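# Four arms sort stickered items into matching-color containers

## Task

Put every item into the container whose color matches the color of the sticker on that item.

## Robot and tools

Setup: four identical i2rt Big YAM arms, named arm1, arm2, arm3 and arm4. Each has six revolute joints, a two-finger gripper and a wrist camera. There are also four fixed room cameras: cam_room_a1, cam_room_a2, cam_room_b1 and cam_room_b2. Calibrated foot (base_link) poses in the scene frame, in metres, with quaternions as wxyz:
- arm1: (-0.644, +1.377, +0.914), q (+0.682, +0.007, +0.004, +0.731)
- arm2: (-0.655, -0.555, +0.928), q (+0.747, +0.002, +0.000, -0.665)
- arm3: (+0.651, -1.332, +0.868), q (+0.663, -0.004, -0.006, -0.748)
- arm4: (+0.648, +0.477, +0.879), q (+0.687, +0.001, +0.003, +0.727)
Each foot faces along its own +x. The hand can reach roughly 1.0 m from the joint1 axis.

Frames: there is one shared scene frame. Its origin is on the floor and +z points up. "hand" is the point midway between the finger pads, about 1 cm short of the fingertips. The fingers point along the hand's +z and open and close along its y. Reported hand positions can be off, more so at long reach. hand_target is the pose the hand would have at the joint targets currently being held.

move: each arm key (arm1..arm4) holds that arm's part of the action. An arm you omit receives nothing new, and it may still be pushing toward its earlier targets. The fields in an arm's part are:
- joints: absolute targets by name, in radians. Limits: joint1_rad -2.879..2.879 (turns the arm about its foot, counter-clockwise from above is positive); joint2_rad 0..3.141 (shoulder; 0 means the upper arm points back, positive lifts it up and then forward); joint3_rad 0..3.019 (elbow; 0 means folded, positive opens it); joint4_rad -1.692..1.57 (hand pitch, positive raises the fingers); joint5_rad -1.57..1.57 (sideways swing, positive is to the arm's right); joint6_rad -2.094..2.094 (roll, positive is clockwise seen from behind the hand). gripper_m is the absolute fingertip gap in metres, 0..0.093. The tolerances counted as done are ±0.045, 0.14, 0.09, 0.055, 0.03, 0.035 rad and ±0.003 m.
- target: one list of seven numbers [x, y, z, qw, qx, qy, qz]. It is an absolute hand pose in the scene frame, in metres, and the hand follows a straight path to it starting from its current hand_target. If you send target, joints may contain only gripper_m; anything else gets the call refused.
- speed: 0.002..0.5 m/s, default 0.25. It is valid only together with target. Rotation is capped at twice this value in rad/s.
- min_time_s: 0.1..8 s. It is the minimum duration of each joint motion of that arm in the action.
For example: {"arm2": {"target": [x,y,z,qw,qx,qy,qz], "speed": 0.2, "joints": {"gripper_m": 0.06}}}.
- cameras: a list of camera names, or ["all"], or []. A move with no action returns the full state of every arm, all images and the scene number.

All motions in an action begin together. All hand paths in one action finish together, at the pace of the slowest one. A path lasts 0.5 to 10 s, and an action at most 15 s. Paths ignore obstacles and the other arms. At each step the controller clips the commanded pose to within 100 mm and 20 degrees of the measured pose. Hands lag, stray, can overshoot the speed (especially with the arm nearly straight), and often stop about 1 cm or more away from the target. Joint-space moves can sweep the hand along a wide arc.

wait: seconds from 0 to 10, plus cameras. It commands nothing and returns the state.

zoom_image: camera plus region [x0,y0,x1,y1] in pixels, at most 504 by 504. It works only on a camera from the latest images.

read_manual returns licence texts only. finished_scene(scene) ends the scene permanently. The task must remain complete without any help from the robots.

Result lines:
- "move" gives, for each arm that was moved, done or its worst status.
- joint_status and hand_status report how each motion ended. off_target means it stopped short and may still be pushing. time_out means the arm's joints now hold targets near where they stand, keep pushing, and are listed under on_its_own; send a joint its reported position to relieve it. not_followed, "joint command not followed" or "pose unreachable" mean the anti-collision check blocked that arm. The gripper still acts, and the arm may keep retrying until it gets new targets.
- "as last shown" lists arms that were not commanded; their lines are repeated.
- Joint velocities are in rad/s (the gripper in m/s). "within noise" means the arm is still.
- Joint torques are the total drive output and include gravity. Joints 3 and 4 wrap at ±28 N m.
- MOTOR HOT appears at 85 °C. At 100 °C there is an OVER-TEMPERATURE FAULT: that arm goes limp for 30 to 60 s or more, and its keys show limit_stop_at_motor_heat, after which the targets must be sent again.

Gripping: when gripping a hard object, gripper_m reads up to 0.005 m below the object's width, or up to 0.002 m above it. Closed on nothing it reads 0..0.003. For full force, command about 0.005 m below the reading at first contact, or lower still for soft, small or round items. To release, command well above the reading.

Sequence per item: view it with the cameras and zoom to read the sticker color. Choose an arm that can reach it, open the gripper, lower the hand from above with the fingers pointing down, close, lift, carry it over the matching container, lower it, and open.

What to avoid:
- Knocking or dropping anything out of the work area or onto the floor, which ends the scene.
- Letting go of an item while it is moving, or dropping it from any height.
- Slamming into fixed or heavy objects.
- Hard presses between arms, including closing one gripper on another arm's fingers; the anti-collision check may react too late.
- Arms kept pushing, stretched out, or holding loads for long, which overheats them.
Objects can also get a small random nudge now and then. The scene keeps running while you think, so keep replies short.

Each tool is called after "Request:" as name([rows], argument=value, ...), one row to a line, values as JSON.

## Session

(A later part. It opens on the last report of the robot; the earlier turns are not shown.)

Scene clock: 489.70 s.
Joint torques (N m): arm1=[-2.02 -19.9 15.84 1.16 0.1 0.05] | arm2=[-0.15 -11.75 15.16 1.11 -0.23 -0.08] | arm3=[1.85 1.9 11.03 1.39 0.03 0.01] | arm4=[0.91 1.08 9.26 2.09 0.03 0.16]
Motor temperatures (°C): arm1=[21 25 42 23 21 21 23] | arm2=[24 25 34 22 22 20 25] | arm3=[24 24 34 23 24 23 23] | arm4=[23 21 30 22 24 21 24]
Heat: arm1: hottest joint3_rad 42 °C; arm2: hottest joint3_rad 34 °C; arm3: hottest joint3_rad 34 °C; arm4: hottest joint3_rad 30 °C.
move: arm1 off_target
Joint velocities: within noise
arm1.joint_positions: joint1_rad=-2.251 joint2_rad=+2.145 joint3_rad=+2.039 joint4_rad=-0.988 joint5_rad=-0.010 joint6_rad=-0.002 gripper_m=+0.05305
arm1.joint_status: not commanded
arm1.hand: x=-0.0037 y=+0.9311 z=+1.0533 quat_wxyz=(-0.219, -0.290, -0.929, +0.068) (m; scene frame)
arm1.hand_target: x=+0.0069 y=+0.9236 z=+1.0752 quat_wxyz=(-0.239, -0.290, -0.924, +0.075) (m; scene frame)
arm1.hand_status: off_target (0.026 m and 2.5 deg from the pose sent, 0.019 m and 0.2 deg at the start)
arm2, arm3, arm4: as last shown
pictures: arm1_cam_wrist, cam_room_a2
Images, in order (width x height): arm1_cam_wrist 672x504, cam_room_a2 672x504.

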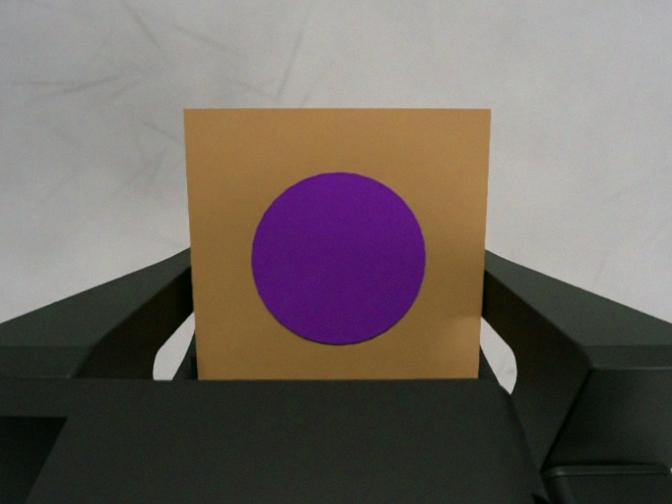

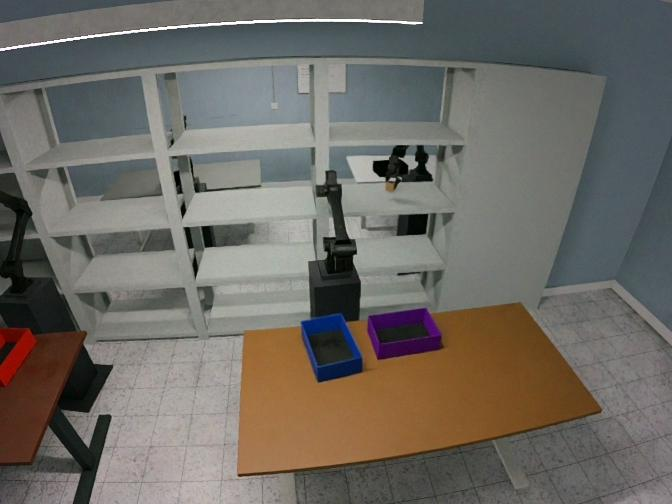

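Request:
move(arm1={"target": [0.008, 0.923, 1.045, 0.2389, 0.2895, 0.9238, -0.0749], "speed": 0.06}, cameras=["arm1_cam_wrist", "cam_room_a2"])

Request:
zoom_image(camera="cam_room_a2", region=[360, 150, 440, 210])

Scene clock: 493.97 s.
Joint torques (N m): arm1=[-1.96 -20.13 11.47 2.15 0.08 0.04] | arm2=[0.03 -11.75 15.2 1.14 -0.24 -0.07] | arm3=[1.9 1.9 11.02 1.39 0.04 0.02] | arm4=[0.91 0.91 9.18 2.14 0.04 0.15]
Motor temperatures (°C): arm1=[21 25 42 23 21 21 23] | arm2=[24 25 34 22 22 20 25] | arm3=[24 24 34 23 24 23 23] | arm4=[23 21 30 22 24 21 24]
Heat: arm1: hottest joint3_rad 42 °C; arm2: hottest joint3_rad 34 °C; arm3: hottest joint3_rad 34 °C; arm4: hottest joint3_rad 30 °C.
move: arm1 done
Joint velocities: within noise
arm1.joint_positions: joint1_rad=-2.251 joint2_rad=+2.154 joint3_rad=+2.032 joint4_rad=-0.944 joint5_rad=-0.010 joint6_rad=-0.002 gripper_m=+0.05305
arm1.joint_status: not commanded
arm1.hand: x=+0.0028 y=+0.9265 z=+1.0483 quat_wxyz=(-0.232, -0.289, -0.926, +0.072) (m; scene frame)
arm1.hand_target: x=+0.0078 y=+0.9230 z=+1.0450 quat_wxyz=(-0.239, -0.290, -0.924, +0.075) (m; scene frame)
arm1.hand_status: done (0.007 m and 0.9 deg from the pose sent, 0.016 m and 2.5 deg at the start)
arm2, arm4: as last shown
arm3.joint_positions: joint1_rad=+1.680 joint2_rad=+0.642 joint3_rad=+1.391 joint4_rad=-1.294 joint5_rad=+0.000 joint6_rad=-0.007 gripper_m=+0.09400
arm3.joint_status: not commanded
arm3.hand: x=+0.9015 y=-1.3276 z=+1.4109 quat_wxyz=(-0.491, +0.001, -0.871, +0.011) (m; scene frame)
arm3.hand_target: x=+0.8986 y=-1.3248 z=+1.4269 quat_wxyz=(-0.502, +0.003, -0.865, +0.006) (m; scene frame)
arm3.hand_status: not commanded
pictures: arm1_cam_wrist, cam_room_a2
Images, in order (width x height): arm1_cam_wrist 672x504, cam_room_a2 672x504.

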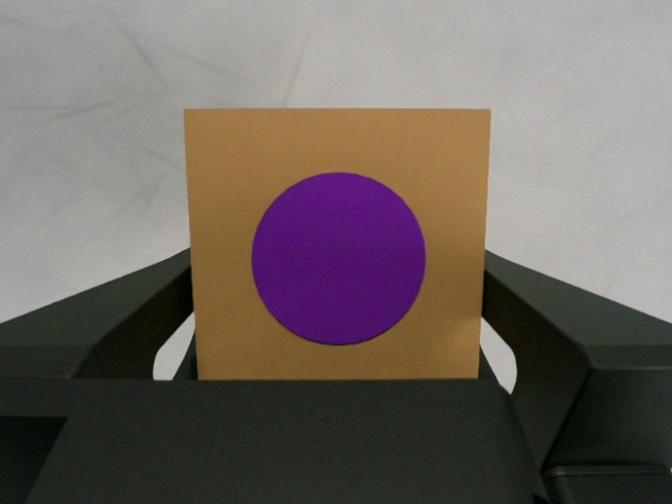

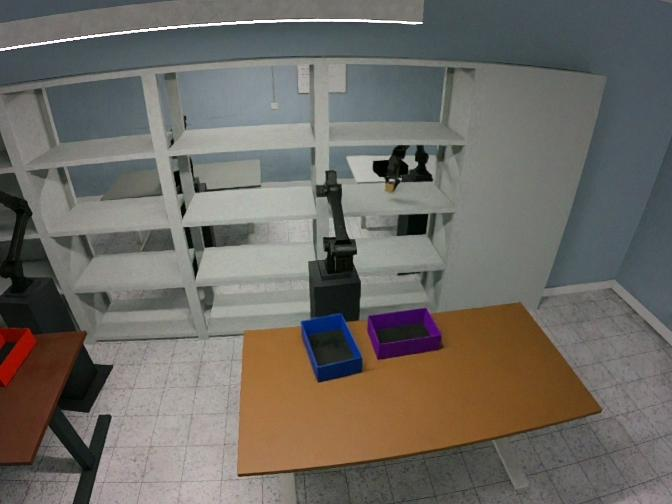

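Scaled by 6.300.

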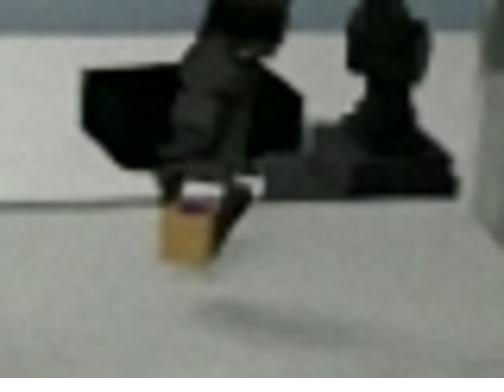

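Request:
move(arm1={"target": [0.008, 0.923, 1.010, 0.2389, 0.2895, 0.9238, -0.0749], "speed": 0.06}, cameras=["arm1_cam_wrist", "cam_room_a2"])

Request:
zoom_image(camera="cam_room_a2", region=[360, 150, 440, 210])

Scene clock: 498.40 s.
Joint torques (N m): arm1=[-1.9 -20.48 11.6 2.1 0.05 0.04] | arm2=[0.03 -11.63 15.19 1.14 -0.25 -0.07] | arm3=[2.02 1.96 10.99 1.36 0.04 0.02] | arm4=[0.79 1.14 9.14 2.14 0.05 0.15]
Motor temperatures (°C): arm1=[21 25 41 23 21 21 23] | arm2=[24 25 34 22 22 20 25] | arm3=[24 24 34 23 24 23 23] | arm4=[23 21 30 22 24 21 24]
Heat: arm1: hottest joint3_rad 41 °C; arm2: hottest joint3_rad 34 °C; arm3: hottest joint3_rad 34 °C; arm4: hottest joint3_rad 30 °C.
move: arm1 done
Joint velocities: within noise
arm1.joint_positions: joint1_rad=-2.251 joint2_rad=+2.178 joint3_rad=+1.972 joint4_rad=-0.865 joint5_rad=-0.010 joint6_rad=-0.002 gripper_m=+0.05305
arm1.joint_status: not commanded
arm1.hand: x=+0.0025 y=+0.9264 z=+1.0099 quat_wxyz=(-0.230, -0.289, -0.926, +0.071) (m; scene frame)
arm1.hand_target: x=+0.0079 y=+0.9230 z=+1.0102 quat_wxyz=(-0.239, -0.290, -0.924, +0.075) (m; scene frame)
arm1.hand_status: done (0.007 m and 1.2 deg from the pose sent, 0.039 m and 0.9 deg at the start)
arm2, arm3, arm4: as last shown
pictures: arm1_cam_wrist, cam_room_a2
Images, in order (width x height): arm1_cam_wrist 672x504, cam_room_a2 672x504.

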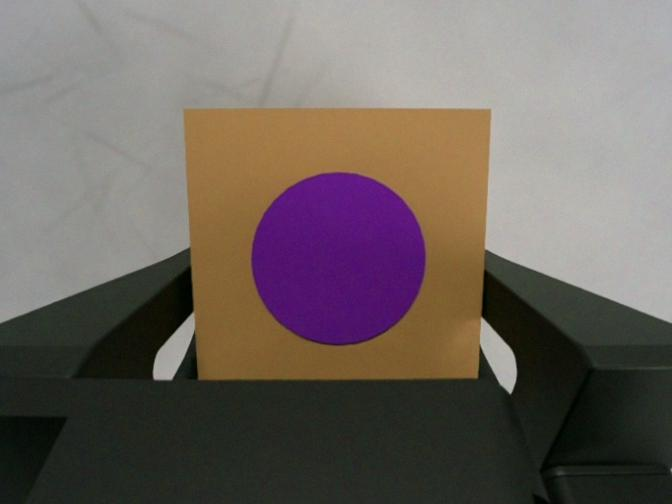

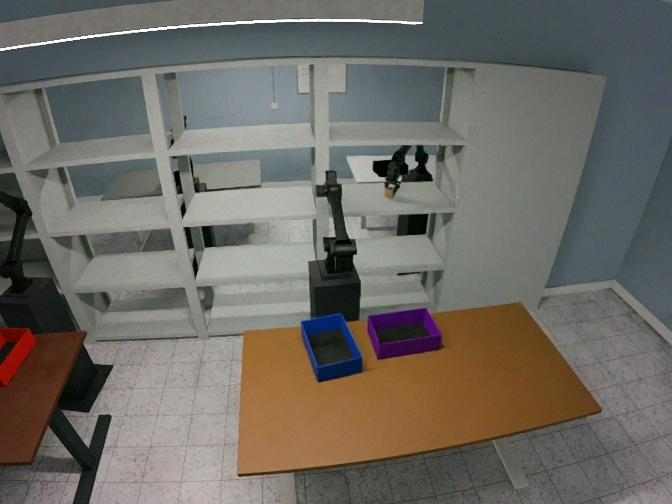

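Scaled by 6.300.

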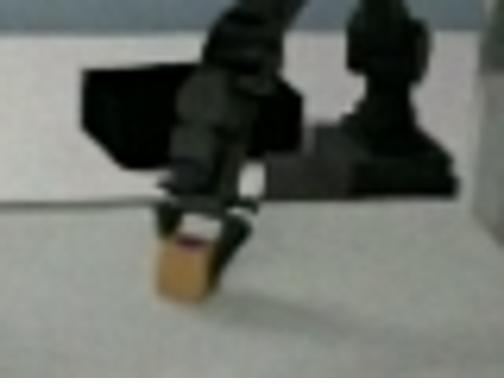

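Request:
move(arm1={"target": [0.008, 0.923, 0.996, 0.2389, 0.2895, 0.9238, -0.0749], "speed": 0.05}, cameras=["cam_room_a2"])

Request:
zoom_image(camera="cam_room_a2", region=[360, 150, 440, 210])

Scene clock: 503.63 s.
Joint torques (N m): arm1=[-2.14 -20.07 10.73 2.06 0.1 0.07] | arm2=[-0.09 -11.69 15.23 1.11 -0.24 -0.08] | arm3=[2.02 1.9 10.97 1.32 0.04 0.02] | arm4=[1.14 0.5 9.13 2.15 0.05 0.15]
Motor temperatures (°C): arm1=[21 26 41 23 21 21 23] | arm2=[24 25 34 22 22 20 25] | arm3=[24 24 34 23 24 23 23] | arm4=[23 21 30 22 24 21 24]
Heat: arm1: hottest joint3_rad 41 °C; arm2: hottest joint3_rad 34 °C; arm3: hottest joint3_rad 34 °C; arm4: hottest joint3_rad 30 °C.
move: arm1 off_target
Joint velocities: within noise
arm1.joint_positions: joint1_rad=-2.251 joint2_rad=+2.178 joint3_rad=+1.962 joint4_rad=-0.834 joint5_rad=-0.009 joint6_rad=-0.002 gripper_m=+0.05305
arm1.joint_status: not commanded
arm1.hand: x=+0.0053 y=+0.9242 z=+1.0085 quat_wxyz=(-0.239, -0.289, -0.924, +0.075) (m; scene frame)
arm1.hand_target: x=+0.0077 y=+0.9230 z=+0.9963 quat_wxyz=(-0.239, -0.290, -0.924, +0.075) (m; scene frame)
arm1.hand_status: off_target (0.013 m and 0.1 deg from the pose sent, 0.015 m and 1.2 deg at the start)
arm2, arm3, arm4: as last shown
pictures: cam_room_a2
Images, in order (width x height): cam_room_a2 672x504.

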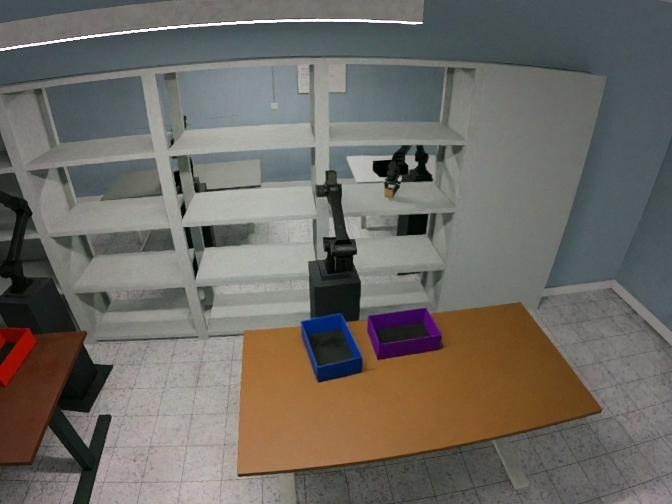

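Scaled by 6.300.

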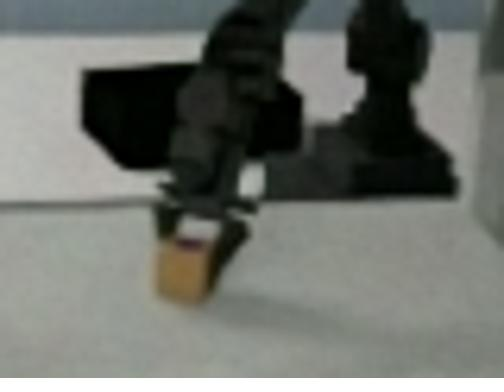

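Request:
move(arm1={"target": [0.008, 0.923, 0.98, 0.2389, 0.2895, 0.9238, -0.0749], "speed": 0.05}, cameras=["cam_room_a2"])

Request:
zoom_image(camera="cam_room_a2", region=[360, 150, 440, 210])

Scene clock: 508.07 s.
Joint torques (N m): arm1=[-2.14 -18.61 9.77 1.92 0.06 0.08] | arm2=[-0.09 -11.87 15.21 1.17 -0.24 -0.07] | arm3=[1.96 1.79 10.99 1.36 0.04 0.02] | arm4=[1.38 0.85 9.21 2.11 0.05 0.15]
Motor temperatures (°C): arm1=[21 26 40 23 21 21 23] | arm2=[24 25 34 22 22 20 25] | arm3=[24 24 34 23 24 23 23] | arm4=[23 21 31 22 24 21 24]
Heat: arm1: hottest joint3_rad 40 °C; arm2: hottest joint3_rad 34 °C; arm3: hottest joint3_rad 34 °C; arm4: hottest joint3_rad 31 °C.
move: arm1 off_target
Joint velocities: within noise
arm1.joint_positions: joint1_rad=-2.251 joint2_rad=+2.178 joint3_rad=+1.951 joint4_rad=-0.797 joint5_rad=-0.007 joint6_rad=-0.002 gripper_m=+0.05305
arm1.joint_status: not commanded
arm1.hand: x=+0.0088 y=+0.9213 z=+1.0075 quat_wxyz=(-0.251, -0.288, -0.921, +0.079) (m; scene frame)
arm1.hand_target: x=+0.0072 y=+0.9234 z=+0.9805 quat_wxyz=(-0.239, -0.290, -0.924, +0.075) (m; scene frame)
arm1.hand_status: off_target (0.028 m and 1.5 deg from the pose sent, 0.028 m and 0.1 deg at the start)
arm2, arm3, arm4: as last shown
pictures: cam_room_a2
Images, in order (width x height): cam_room_a2 672x504.

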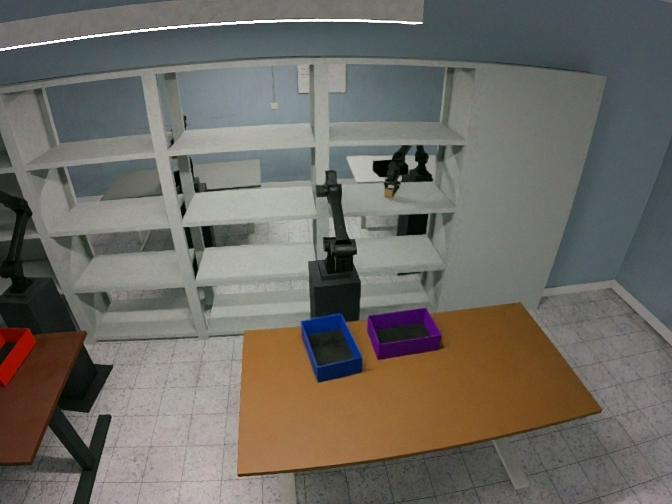

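Scaled by 6.300.

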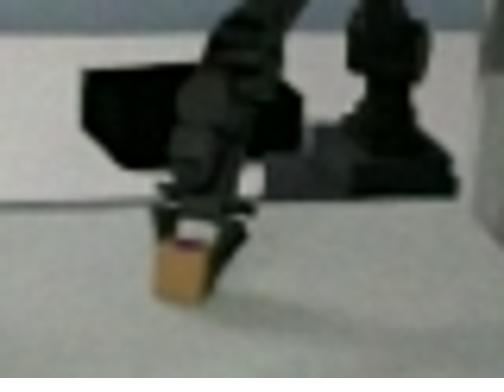

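Request:
move(arm1={"target": [0.006, 0.924, 1.0, 0.2065, 0.2919, 0.9316, -0.0647], "speed": 0.05}, cameras=["arm1_cam_wrist"])

Scene clock: 516.07 s.
Joint torques (N m): arm1=[-2.43 -18.55 15.12 0.32 -0.02 0.05] | arm2=[-0.03 -11.69 15.23 1.17 -0.24 -0.08] | arm3=[1.9 1.79 11 1.37 0.04 0.01] | arm4=[1.14 0.85 9.18 1.99 0.07 0.18]
Motor temperatures (°C): arm1=[21 26 40 23 21 21 23] | arm2=[24 25 35 22 22 20 25] | arm3=[24 24 34 23 24 23 23] | arm4=[23 21 31 22 24 21 24]
Heat: arm1: hottest joint3_rad 40 °C; arm2: hottest joint3_rad 35 °C; arm3: hottest joint3_rad 34 °C; arm4: hottest joint3_rad 31 °C.
move: arm1 off_target
Joint velocities: within noise
arm1.joint_positions: joint1_rad=-2.251 joint2_rad=+2.190 joint3_rad=+1.998 joint4_rad=-0.916 joint5_rad=-0.007 joint6_rad=-0.002 gripper_m=+0.05305
arm1.joint_status: not commanded
arm1.hand: x=-0.0010 y=+0.9283 z=+1.0072 quat_wxyz=(-0.212, -0.291, -0.931, +0.067) (m; scene frame)
arm1.hand_target: x=+0.0055 y=+0.9242 z=+0.9999 quat_wxyz=(-0.207, -0.292, -0.931, +0.065) (m; scene frame)
arm1.hand_status: off_target (0.011 m and 0.7 deg from the pose sent, 0.008 m and 5.5 deg at the start)
arm2.joint_positions: joint1_rad=-1.256 joint2_rad=+1.356 joint3_rad=+0.863 joint4_rad=-0.631 joint5_rad=-0.070 joint6_rad=-0.121 gripper_m=+0.06911
arm2.joint_status: not commanded
arm2.hand: x=-1.0598 y=-0.7550 z=+1.0376 quat_wxyz=(-0.067, -0.936, -0.274, +0.212) (m; scene frame)
arm2.hand_target: x=-1.0790 y=-0.7595 z=+1.0604 quat_wxyz=(-0.068, -0.930, -0.275, +0.233) (m; scene frame)
arm2.hand_status: not commanded
arm3: as last shown
arm4.joint_positions: joint1_rad=+1.512 joint2_rad=+0.302 joint3_rad=+0.643 joint4_rad=-0.721 joint5_rad=+0.001 joint6_rad=-0.013 gripper_m=+0.09402
arm4.joint_status: not commanded
arm4.hand: x=+0.3787 y=+0.4798 z=+1.2241 quat_wxyz=(-0.003, +0.827, +0.003, -0.563) (m; scene frame)
arm4.hand_target: x=+0.3799 y=+0.4788 z=+1.2302 quat_wxyz=(+0.002, +0.818, -0.001, -0.575) (m; scene frame)
arm4.hand_status: not commanded
pictures: arm1_cam_wrist
Images, in order (width x height): arm1_cam_wrist 672x504.

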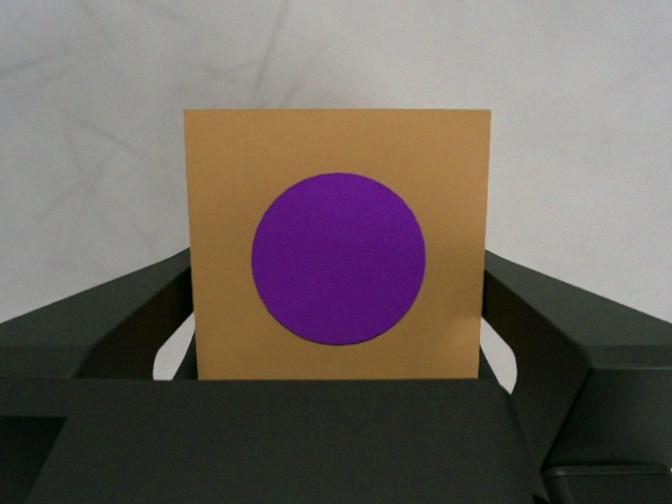

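Request:
move(arm1={"joints": {"gripper_m": 0.08}}, cameras=["arm1_cam_wrist"])

Scene clock: 521.33 s.
Joint torques (N m): arm1=[-2.08 -18.02 14.75 0.65 -0.07 0.02] | arm2=[-0.09 -11.87 15.2 1.14 -0.25 -0.07] | arm3=[1.96 1.96 11 1.36 0.03 0.02] | arm4=[1.38 1.03 9.09 2.18 0.02 0.19]
Motor temperatures (°C): arm1=[21 27 39 23 21 21 23] | arm2=[24 25 35 22 22 20 25] | arm3=[24 24 34 23 24 23 23] | arm4=[23 21 31 22 24 21 24]
Heat: arm1: hottest joint3_rad 39 °C; arm2: hottest joint3_rad 35 °C; arm3: hottest joint3_rad 34 °C; arm4: hottest joint3_rad 31 °C.
move: arm1 done
Joint velocities: within noise
arm1.joint_positions: joint1_rad=-2.253 joint2_rad=+2.197 joint3_rad=+2.001 joint4_rad=-0.925 joint5_rad=-0.006 joint6_rad=-0.001 gripper_m=+0.07996
arm1.joint_status: all done
arm1.hand: x=-0.0030 y=+0.9276 z=+1.0026 quat_wxyz=(-0.206, -0.293, -0.931, +0.066) (m; scene frame)
arm1.hand_target: x=+0.0055 y=+0.9243 z=+1.0000 quat_wxyz=(-0.207, -0.292, -0.931, +0.065) (m; scene frame)
arm1.hand_status: not commanded
arm2, arm3, arm4: as last shown
pictures: arm1_cam_wrist
Images, in order (width x height): arm1_cam_wrist 672x504.

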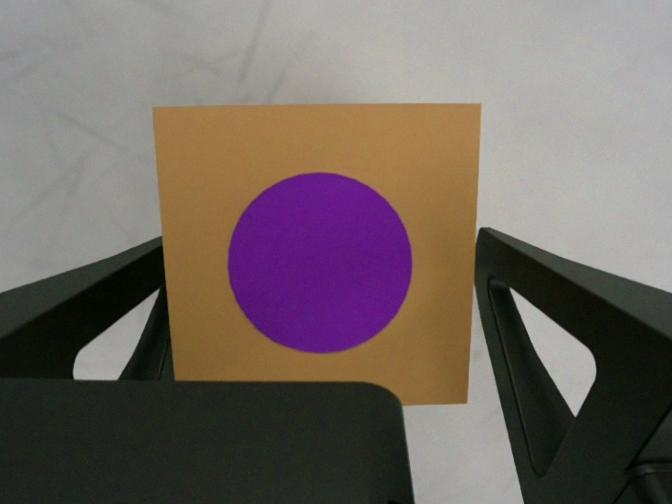

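Request:
move(arm1={"joints": {"gripper_m": 0.093}, "target": [-0.06, 0.97, 1.09, 0.2065, 0.2919, 0.9316, -0.0647], "speed": 0.1}, cameras=["arm1_cam_wrist", "cam_room_a2"])

Scene clock: 529.87 s.
Joint torques (N m): arm1=[-1.96 -19.84 11.11 0.8 -0.02 -0.02] | arm2=[0.03 -11.75 15.23 1.11 -0.25 -0.08] | arm3=[2.14 2.08 10.99 1.35 0.04 0.02] | arm4=[0.97 1.2 9.1 2 0.06 0.16]
Motor temperatures (°C): arm1=[21 26 40 23 21 21 23] | arm2=[24 25 35 22 22 20 25] | arm3=[24 24 34 23 24 23 23] | arm4=[23 21 31 22 24 21 24]
Heat: arm1: hottest joint3_rad 40 °C; arm2: hottest joint3_rad 35 °C; arm3: hottest joint3_rad 34 °C; arm4: hottest joint3_rad 31 °C.
move: arm1 off_target
Joint velocities: within noise
arm1.joint_positions: joint1_rad=-2.254 joint2_rad=+1.965 joint3_rad=+1.811 joint4_rad=-0.979 joint5_rad=-0.007 joint6_rad=+0.001 gripper_m=+0.09294
arm1.joint_status: all done
arm1.hand: x=-0.0585 y=+0.9668 z=+1.0750 quat_wxyz=(-0.201, -0.295, -0.932, +0.064) (m; scene frame)
arm1.hand_target: x=-0.0599 y=+0.9700 z=+1.0897 quat_wxyz=(-0.206, -0.292, -0.932, +0.065) (m; scene frame)
arm1.hand_status: off_target (0.015 m and 0.8 deg from the pose sent, 0.113 m and 0.2 deg at the start)
arm2, arm3, arm4: as last shown
pictures: arm1_cam_wrist, cam_room_a2
Images, in order (width x height): arm1_cam_wrist 672x504, cam_room_a2 672x504.

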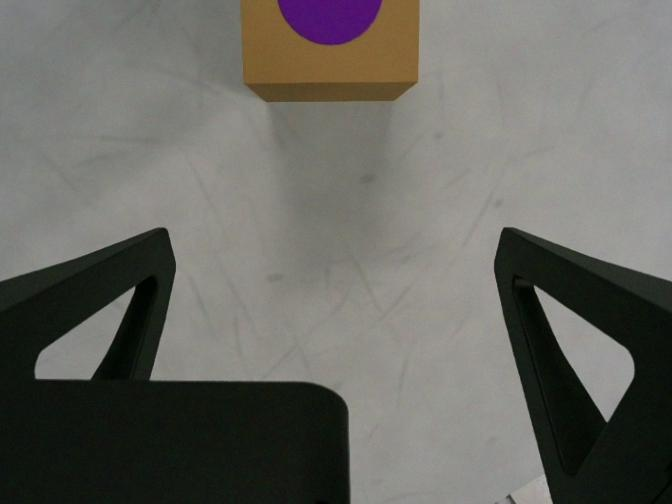

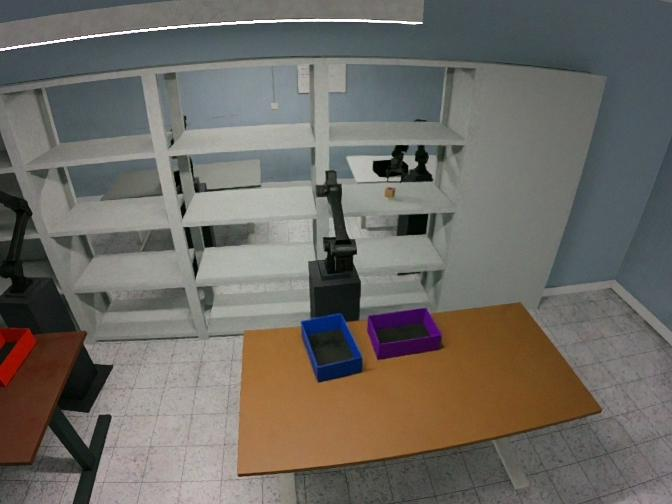

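Request:
move(arm1={"target": [-0.37, 1.185, 1.15, 0.2065, 0.2919, 0.9316, -0.0647], "speed": 0.25}, arm2={"joints": {"joint1_rad": -0.5, "joint2_rad": 0.696, "joint3_rad": 1.1, "joint4_rad": -1.429, "joint5_rad": 0, "joint6_rad": 0}, "min_time_s": 3}, arm4={"joints": {"joint1_rad": 0.906, "joint2_rad": 0.696, "joint3_rad": 1.044, "joint4_rad": -1.429}, "min_time_s": 2.5}, cameras=["arm1_cam_wrist", "arm4_cam_wrist", "cam_room_a2"])

Scene clock: 544.63 s.
Joint torques (N m): arm1=[-1.79 -1.38 11.6 1.01 -0.01 -0.02] | arm2=[1.26 -2.43 16.39 1.22 0.12 0.21] | arm3=[1.85 1.85 11.03 1.33 0.04 0.01] | arm4=[0.09 -0.44 12.55 0.25 0.05 0.17]
Motor temperatures (°C): arm1=[21 26 39 23 21 21 23] | arm2=[24 25 36 22 22 20 25] | arm3=[24 24 34 23 24 23 23] | arm4=[23 21 32 22 24 21 24]
Heat: arm1: hottest joint3_rad 39 °C; arm2: hottest joint3_rad 36 °C; arm3: hottest joint3_rad 34 °C; arm4: hottest joint3_rad 32 °C.
move: arm1 done; arm2 done; arm4 done
Joint velocities: within noise
arm1.joint_positions: joint1_rad=-2.254 joint2_rad=+0.897 joint3_rad=+0.885 joint4_rad=-1.093 joint5_rad=-0.011 joint6_rad=-0.003 gripper_m=+0.09294
arm1.joint_status: not commanded
arm1.hand: x=-0.3679 y=+1.1866 z=+1.1520 quat_wxyz=(-0.214, -0.291, -0.930, +0.066) (m; scene frame)
arm1.hand_target: x=-0.3700 y=+1.1850 z=+1.1501 quat_wxyz=(-0.207, -0.292, -0.932, +0.065) (m; scene frame)
arm1.hand_status: done (0.003 m and 0.9 deg from the pose sent, 0.388 m and 0.8 deg at the start)
arm2.joint_positions: joint1_rad=-0.507 joint2_rad=+0.699 joint3_rad=+1.040 joint4_rad=-1.417 joint5_rad=-0.003 joint6_rad=-0.015 gripper_m=+0.06912
arm2.joint_status: all done
arm2.hand: x=-0.7518 y=-0.7908 z=+1.2630 quat_wxyz=(-0.136, -0.802, -0.546, +0.202) (m; scene frame)
arm2.hand_target: x=-0.7513 y=-0.7924 z=+1.2907 quat_wxyz=(-0.150, -0.799, -0.539, +0.222) (m; scene frame)
arm2.hand_status: not commanded
arm3: as last shown
arm4.joint_positions: joint1_rad=+0.912 joint2_rad=+0.688 joint3_rad=+0.991 joint4_rad=-1.418 joint5_rad=+0.001 joint6_rad=-0.013 gripper_m=+0.09402
arm4.joint_status: all done
arm4.hand: x=+0.4468 y=+0.6182 z=+1.1943 quat_wxyz=(-0.066, +0.932, -0.283, -0.217) (m; scene frame)
arm4.hand_target: x=+0.4442 y=+0.6219 z=+1.2165 quat_wxyz=(-0.070, +0.925, -0.291, -0.233) (m; scene frame)
arm4.hand_status: not commanded
pictures: arm1_cam_wrist, arm4_cam_wrist, cam_room_a2
Images, in order (width x height): arm1_cam_wrist 672x504, arm4_cam_wrist 672x504, cam_room_a2 672x504.

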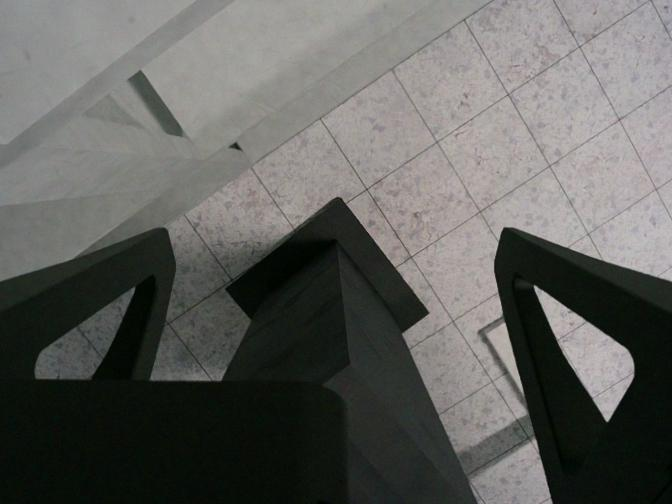

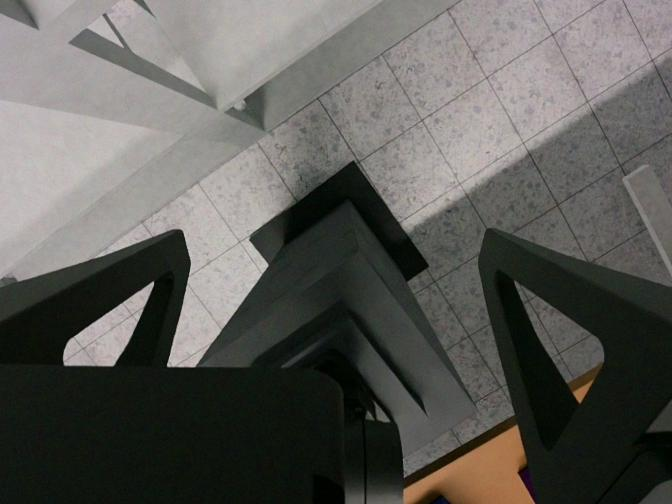

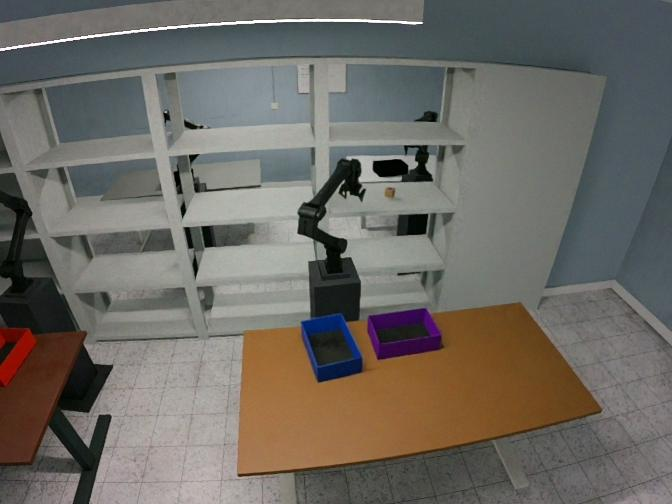

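Request:
move(arm2={"joints": {"joint1_rad": 2.122}, "min_time_s": 4}, arm4={"target": [0.12, 0.843, 1.085, 0.0731, -0.9249, 0.2934, 0.2306], "speed": 0.2}, cameras=["arm2_cam_wrist", "arm4_cam_wrist", "cam_room_a2"])

Scene clock: 561.60 s.
Joint torques (N m): arm1=[-2.49 -1.9 11.58 0.81 -0.05 -0.05] | arm2=[0.97 -2.49 16.36 1.22 0 0.2] | arm3=[2.02 1.96 10.99 1.32 0.03 0.02] | arm4=[1.2 -16.97 12.79 0.92 0.19 0.18]
Motor temperatures (°C): arm1=[21 26 39 23 21 21 22] | arm2=[23 25 39 22 22 20 25] | arm3=[24 24 34 23 24 23 23] | arm4=[23 22 34 22 24 21 24]
Heat: arm1: hottest joint3_rad 39 °C; arm2: hottest joint3_rad 39 °C; arm3: hottest joint3_rad 34 °C; arm4: hottest joint3_rad 34 °C.
move: arm2 done; arm4 off_target
Joint velocities: within noise
arm1: as last shown
arm2.joint_positions: joint1_rad=+2.119 joint2_rad=+0.699 joint3_rad=+1.040 joint4_rad=-1.417 joint5_rad=-0.001 joint6_rad=-0.013 gripper_m=+0.06920
arm2.joint_status: all done
arm2.hand: x=-0.4562 y=-0.4002 z=+1.2648 quat_wxyz=(-0.233, +0.323, -0.914, -0.080) (m; scene frame)
arm2.hand_target: x=-0.4556 y=-0.3991 z=+1.2925 quat_wxyz=(-0.256, +0.315, -0.909, -0.090) (m; scene frame)
arm2.hand_status: not commanded
arm3.joint_positions: joint1_rad=+1.680 joint2_rad=+0.642 joint3_rad=+1.391 joint4_rad=-1.294 joint5_rad=+0.000 joint6_rad=-0.007 gripper_m=+0.09400
arm3.joint_status: not commanded
arm3.hand: x=+0.9015 y=-1.3276 z=+1.4109 quat_wxyz=(-0.491, +0.001, -0.871, +0.011) (m; scene frame)
arm3.hand_target: x=+0.8986 y=-1.3248 z=+1.4269 quat_wxyz=(-0.502, +0.003, -0.865, +0.006) (m; scene frame)
arm3.hand_status: not commanded
arm4.joint_positions: joint1_rad=+0.912 joint2_rad=+1.715 joint3_rad=+1.495 joint4_rad=-0.909 joint5_rad=+0.007 joint6_rad=-0.004 gripper_m=+0.09402
arm4.joint_status: not commanded
arm4.hand: x=+0.1368 y=+0.8318 z=+1.0684 quat_wxyz=(-0.067, +0.932, -0.289, -0.210) (m; scene frame)
arm4.hand_target: x=+0.1210 y=+0.8421 z=+1.0851 quat_wxyz=(-0.073, +0.925, -0.293, -0.231) (m; scene frame)
arm4.hand_status: off_target (0.026 m and 2.7 deg from the pose sent, 0.411 m and 2.2 deg at the start)
pictures: arm2_cam_wrist, arm4_cam_wrist, cam_room_a2
Images, in order (width x height): arm2_cam_wrist 672x504, arm4_cam_wrist 672x504, cam_room_a2 672x504.

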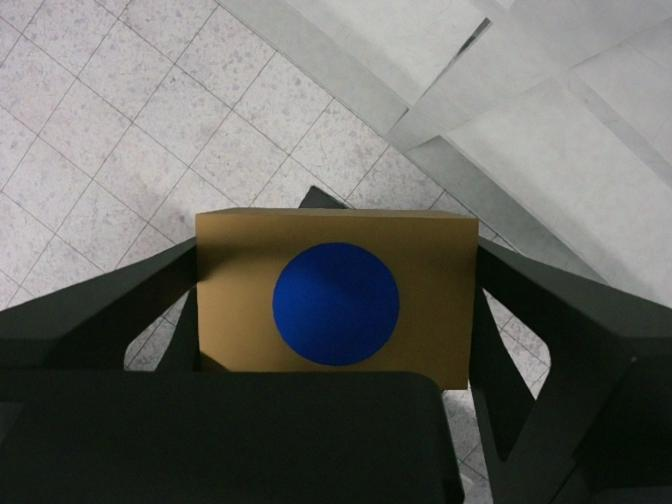

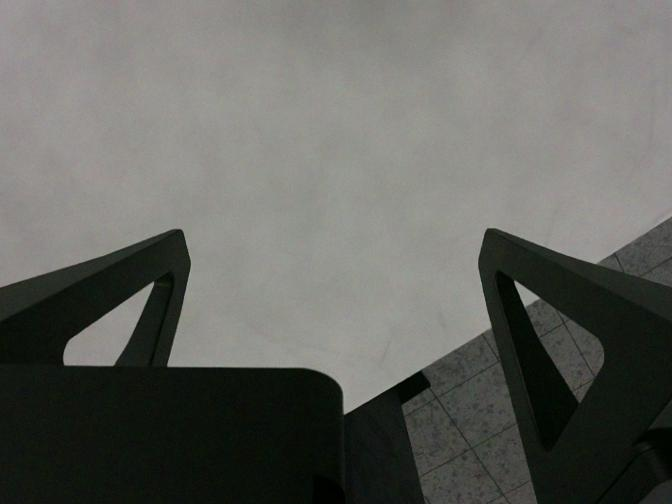

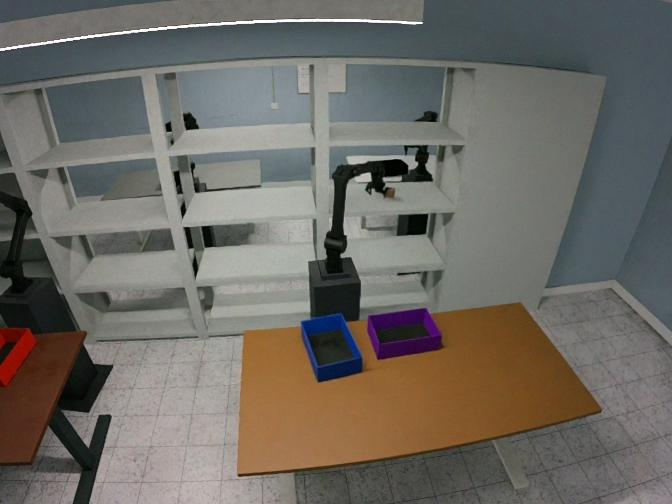

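Request:
move(arm2={"target": [-0.19, -0.19, 1.10, 0.2604, -0.3145, 0.9084, 0.0902], "speed": 0.15}, arm4={"target": [0.06, 0.885, 1.075, 0.0783, -0.9207, 0.2921, 0.2467], "speed": 0.15}, cameras=["arm2_cam_wrist", "arm4_cam_wrist", "cam_room_a2", "cam_room_b1"])

Scene clock: 573.50 s.
Joint torques (N m): arm1=[-2.14 -1.14 11.52 0.68 -0.06 -0.05] | arm2=[0.73 -15.15 16.44 2.4 0.06 0.19] | arm3=[2.02 1.67 10.99 1.37 0.03 0.02] | arm4=[1.03 -18.55 12.94 0.95 0.2 0.15]
Motor temperatures (°C): arm1=[21 26 39 23 21 21 22] | arm2=[23 25 40 22 22 20 25] | arm3=[24 24 34 23 24 23 23] | arm4=[22 23 36 22 24 21 24]
Heat: arm1: hottest joint3_rad 39 °C; arm2: hottest joint3_rad 40 °C; arm3: hottest joint3_rad 34 °C; arm4: hottest joint3_rad 36 °C.
move: arm2 off_target; arm4 off_target
Joint velocities: within noise
arm1, arm3: as last shown
arm2.joint_positions: joint1_rad=+2.119 joint2_rad=+1.578 joint3_rad=+1.194 joint4_rad=-0.695 joint5_rad=-0.001 joint6_rad=-0.013 gripper_m=+0.06920
arm2.joint_status: not commanded
arm2.hand: x=-0.2115 y=-0.2079 z=+1.0773 quat_wxyz=(-0.232, +0.323, -0.914, -0.080) (m; scene frame)
arm2.hand_target: x=-0.1918 y=-0.1914 z=+1.1008 quat_wxyz=(-0.261, +0.314, -0.908, -0.091) (m; scene frame)
arm2.hand_status: off_target (0.036 m and 3.6 deg from the pose sent, 0.377 m and 3.5 deg at the start)
arm4.joint_positions: joint1_rad=+0.912 joint2_rad=+1.879 joint3_rad=+1.713 joint4_rad=-0.909 joint5_rad=+0.007 joint6_rad=-0.004 gripper_m=+0.09402
arm4.joint_status: not commanded
arm4.hand: x=+0.0760 y=+0.8736 z=+1.0695 quat_wxyz=(-0.074, +0.926, -0.287, -0.234) (m; scene frame)
arm4.hand_target: x=+0.0608 y=+0.8842 z=+1.0750 quat_wxyz=(-0.078, +0.921, -0.292, -0.247) (m; scene frame)
arm4.hand_status: off_target (0.020 m and 1.7 deg from the pose sent, 0.094 m and 4.6 deg at the start)
pictures: arm2_cam_wrist, arm4_cam_wrist, cam_room_a2, cam_room_b1
Images, in order (width x height): arm2_cam_wrist 672x504, arm4_cam_wrist 672x504, cam_room_a2 672x504, cam_room_b1 672x504.

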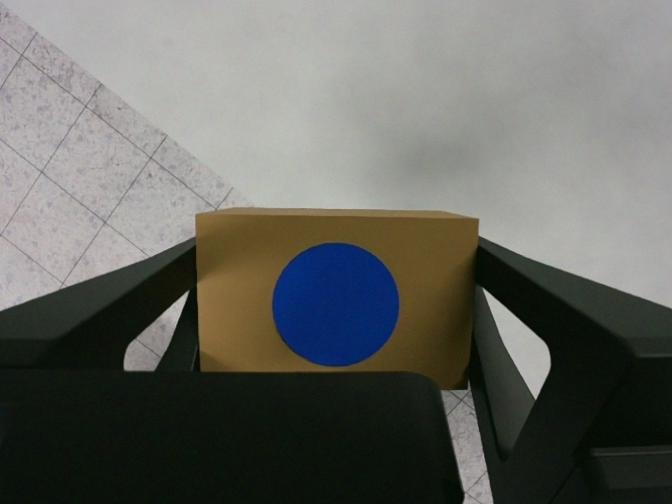

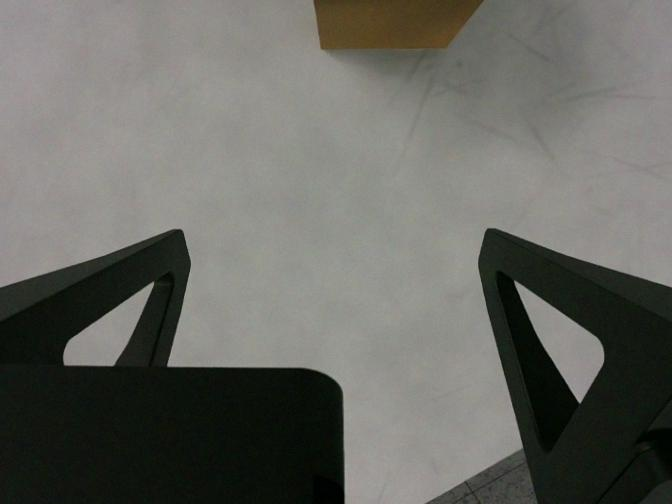

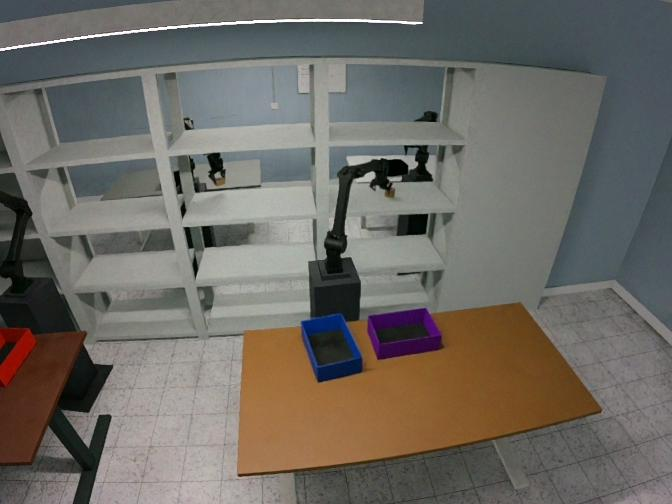

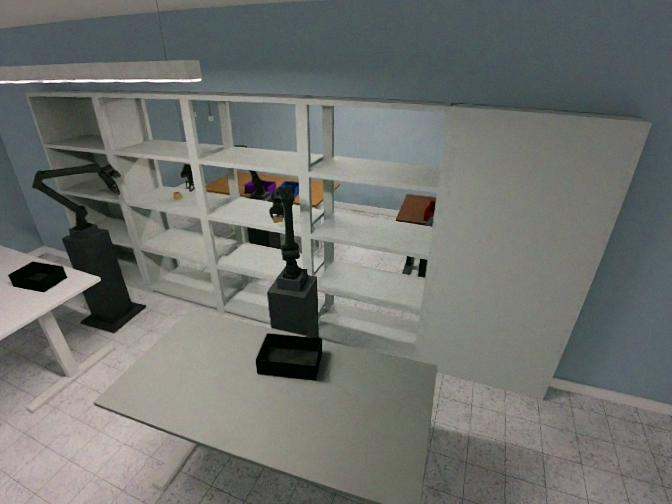

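Request:
move(arm2={"target": [0.01, -0.027, 1.115, 0.2604, -0.3145, 0.9084, 0.0902], "speed": 0.12}, arm4={"target": [0.0405, 0.9256, 1.026, 0.0783, -0.9207, 0.2921, 0.2467], "speed": 0.12}, cameras=["arm2_cam_wrist", "arm4_cam_wrist", "cam_room_a2"])

Scene clock: 588.70 s.
Joint torques (N m): arm1=[-2.73 -1.85 11.44 0.72 -0.04 -0.07] | arm2=[1.32 -24.76 17.65 1.31 0.12 0.21] | arm3=[1.85 2.02 10.99 1.35 0.04 0.02] | arm4=[0.21 -21.01 12.94 1.36 -0.06 -0.08]
Motor temperatures (°C): arm1=[21 25 39 23 21 21 22] | arm2=[23 25 40 22 22 20 25] | arm3=[24 24 34 23 24 23 23] | arm4=[22 24 40 22 24 21 24]
Heat: arm1: hottest joint3_rad 39 °C; arm2: hottest joint3_rad 40 °C; arm3: hottest joint3_rad 34 °C; arm4: hottest joint3_rad 40 °C.
move: arm2 off_target; arm4 off_target
Joint velocities: within noise
arm1, arm3: as last shown
arm2.joint_positions: joint1_rad=+2.119 joint2_rad=+2.319 joint3_rad=+2.409 joint4_rad=-1.118 joint5_rad=+0.001 joint6_rad=-0.010 gripper_m=+0.06920
arm2.joint_status: not commanded
arm2.hand: x=+0.0040 y=-0.0392 z=+1.1150 quat_wxyz=(-0.255, +0.319, -0.909, -0.087) (m; scene frame)
arm2.hand_target: x=+0.0091 y=-0.0276 z=+1.1150 quat_wxyz=(-0.262, +0.314, -0.908, -0.091) (m; scene frame)
arm2.hand_status: off_target (0.014 m and 0.8 deg from the pose sent, 0.289 m and 3.7 deg at the start)
arm4.joint_positions: joint1_rad=+0.888 joint2_rad=+2.011 joint3_rad=+1.791 joint4_rad=-0.865 joint5_rad=-0.002 joint6_rad=-0.007 gripper_m=+0.09402
arm4.joint_status: not commanded
arm4.hand: x=+0.0547 y=+0.9080 z=+1.0216 quat_wxyz=(-0.072, +0.924, -0.296, -0.230) (m; scene frame)
arm4.hand_target: x=+0.0418 y=+0.9247 z=+1.0261 quat_wxyz=(-0.079, +0.921, -0.292, -0.247) (m; scene frame)
arm4.hand_status: off_target (0.023 m and 2.1 deg from the pose sent, 0.077 m and 1.7 deg at the start)
pictures: arm2_cam_wrist, arm4_cam_wrist, cam_room_a2
Images, in order (width x height): arm2_cam_wrist 672x504, arm4_cam_wrist 672x504, cam_room_a2 672x504.

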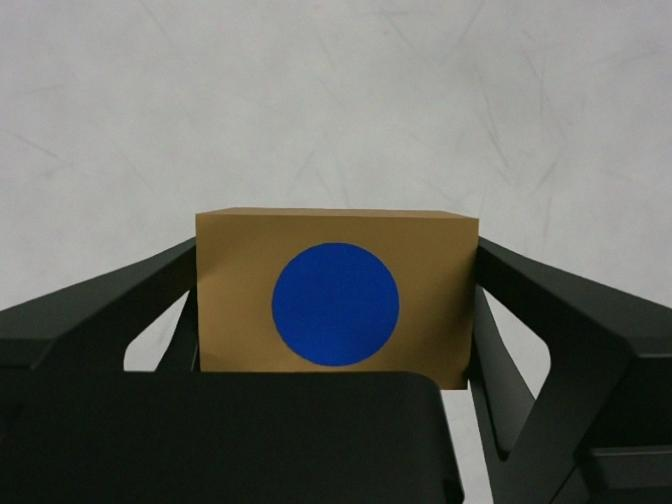

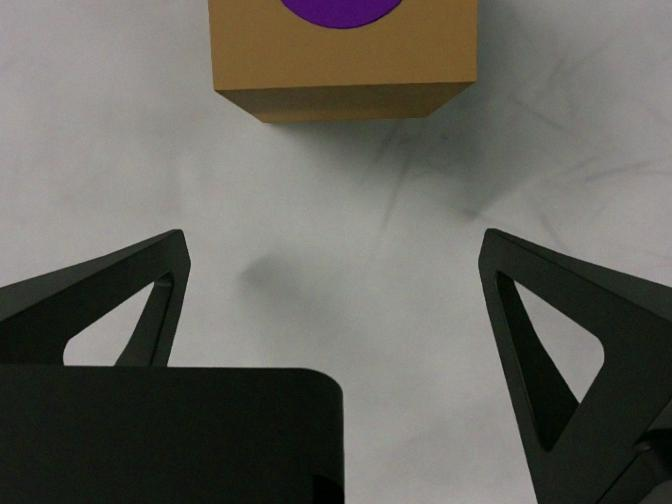

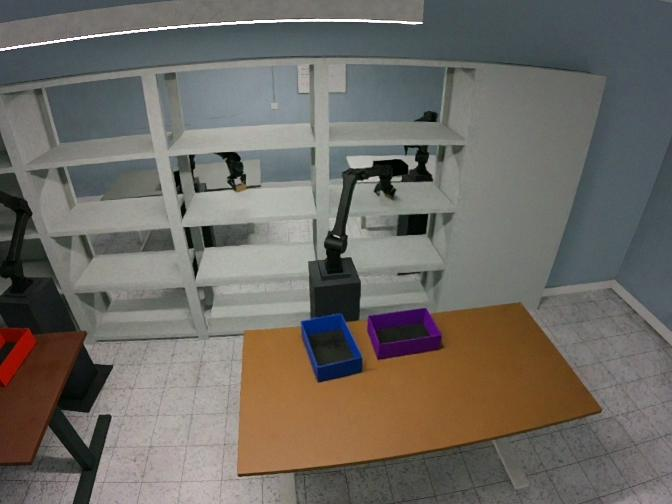

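Request:
move(arm2={"target": [0.01, -0.027, 1.06, 0.2366, -0.3168, 0.9149, 0.0819], "speed": 0.08}, arm4={"target": [-0.014, 0.9645, 1.006, 0.0735, -0.9261, 0.2743, 0.2481], "speed": 0.08}, cameras=["arm2_cam_wrist", "arm4_cam_wrist", "cam_room_a2"])

Request:
zoom_image(camera="cam_room_a2", region=[190, 140, 290, 215])

Scene clock: 604.00 s.
Joint torques (N m): arm1=[-1.9 -1.44 11.4 0.87 -0.05 -0.04] | arm2=[1.32 -25.23 13.6 2.41 0.13 0.21] | arm3=[2.08 2.02 11.06 1.36 0.04 0.02] | arm4=[0.44 -23.41 12.94 0.27 -0.09 -0.09]
Motor temperatures (°C): arm1=[21 25 39 23 21 21 22] | arm2=[23 26 42 22 22 20 25] | arm3=[24 24 34 23 24 23 23] | arm4=[22 23 43 22 24 21 24]
Heat: arm1: hottest joint3_rad 39 °C; arm2: hottest joint3_rad 42 °C; arm3: hottest joint3_rad 34 °C; arm4: hottest joint3_rad 43 °C.
move: arm2 off_target; arm4 off_target
Joint velocities: within noise
arm1, arm3: as last shown
arm2.joint_positions: joint1_rad=+2.119 joint2_rad=+2.362 joint3_rad=+2.409 joint4_rad=-1.111 joint5_rad=+0.001 joint6_rad=-0.010 gripper_m=+0.06920
arm2.joint_status: not commanded
arm2.hand: x=+0.0064 y=-0.0373 z=+1.0806 quat_wxyz=(-0.239, +0.320, -0.913, -0.081) (m; scene frame)
arm2.hand_target: x=+0.0090 y=-0.0278 z=+1.0600 quat_wxyz=(-0.237, +0.317, -0.915, -0.082) (m; scene frame)
arm2.hand_status: off_target (0.023 m and 0.5 deg from the pose sent, 0.057 m and 2.3 deg at the start)
arm4.joint_positions: joint1_rad=+0.885 joint2_rad=+2.227 joint3_rad=+2.118 joint4_rad=-0.940 joint5_rad=-0.023 joint6_rad=-0.045 gripper_m=+0.09402
arm4.joint_status: not commanded
arm4.hand: x=-0.0083 y=+0.9516 z=+1.0129 quat_wxyz=(-0.072, +0.926, -0.276, -0.249) (m; scene frame)
arm4.hand_target: x=-0.0132 y=+0.9639 z=+1.0060 quat_wxyz=(-0.074, +0.926, -0.274, -0.249) (m; scene frame)
arm4.hand_status: off_target (0.016 m and 0.3 deg from the pose sent, 0.090 m and 3.2 deg at the start)
pictures: arm2_cam_wrist, arm4_cam_wrist, cam_room_a2
Images, in order (width x height): arm2_cam_wrist 672x504, arm4_cam_wrist 672x504, cam_room_a2 672x504.

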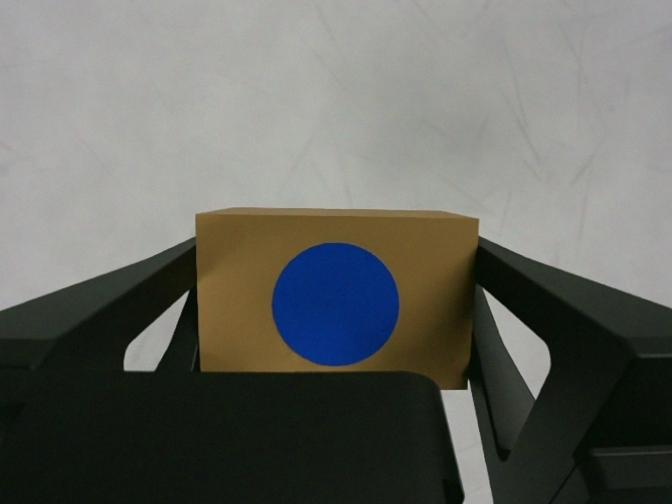

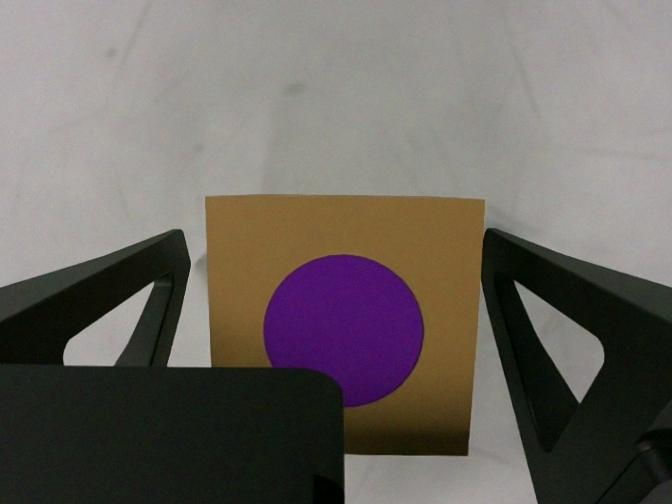

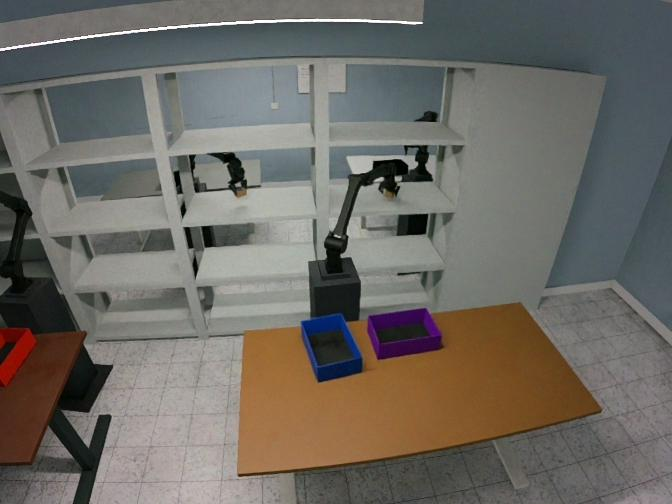

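Scaled by 5.040.

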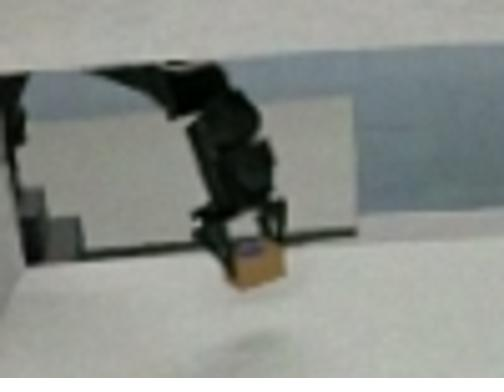

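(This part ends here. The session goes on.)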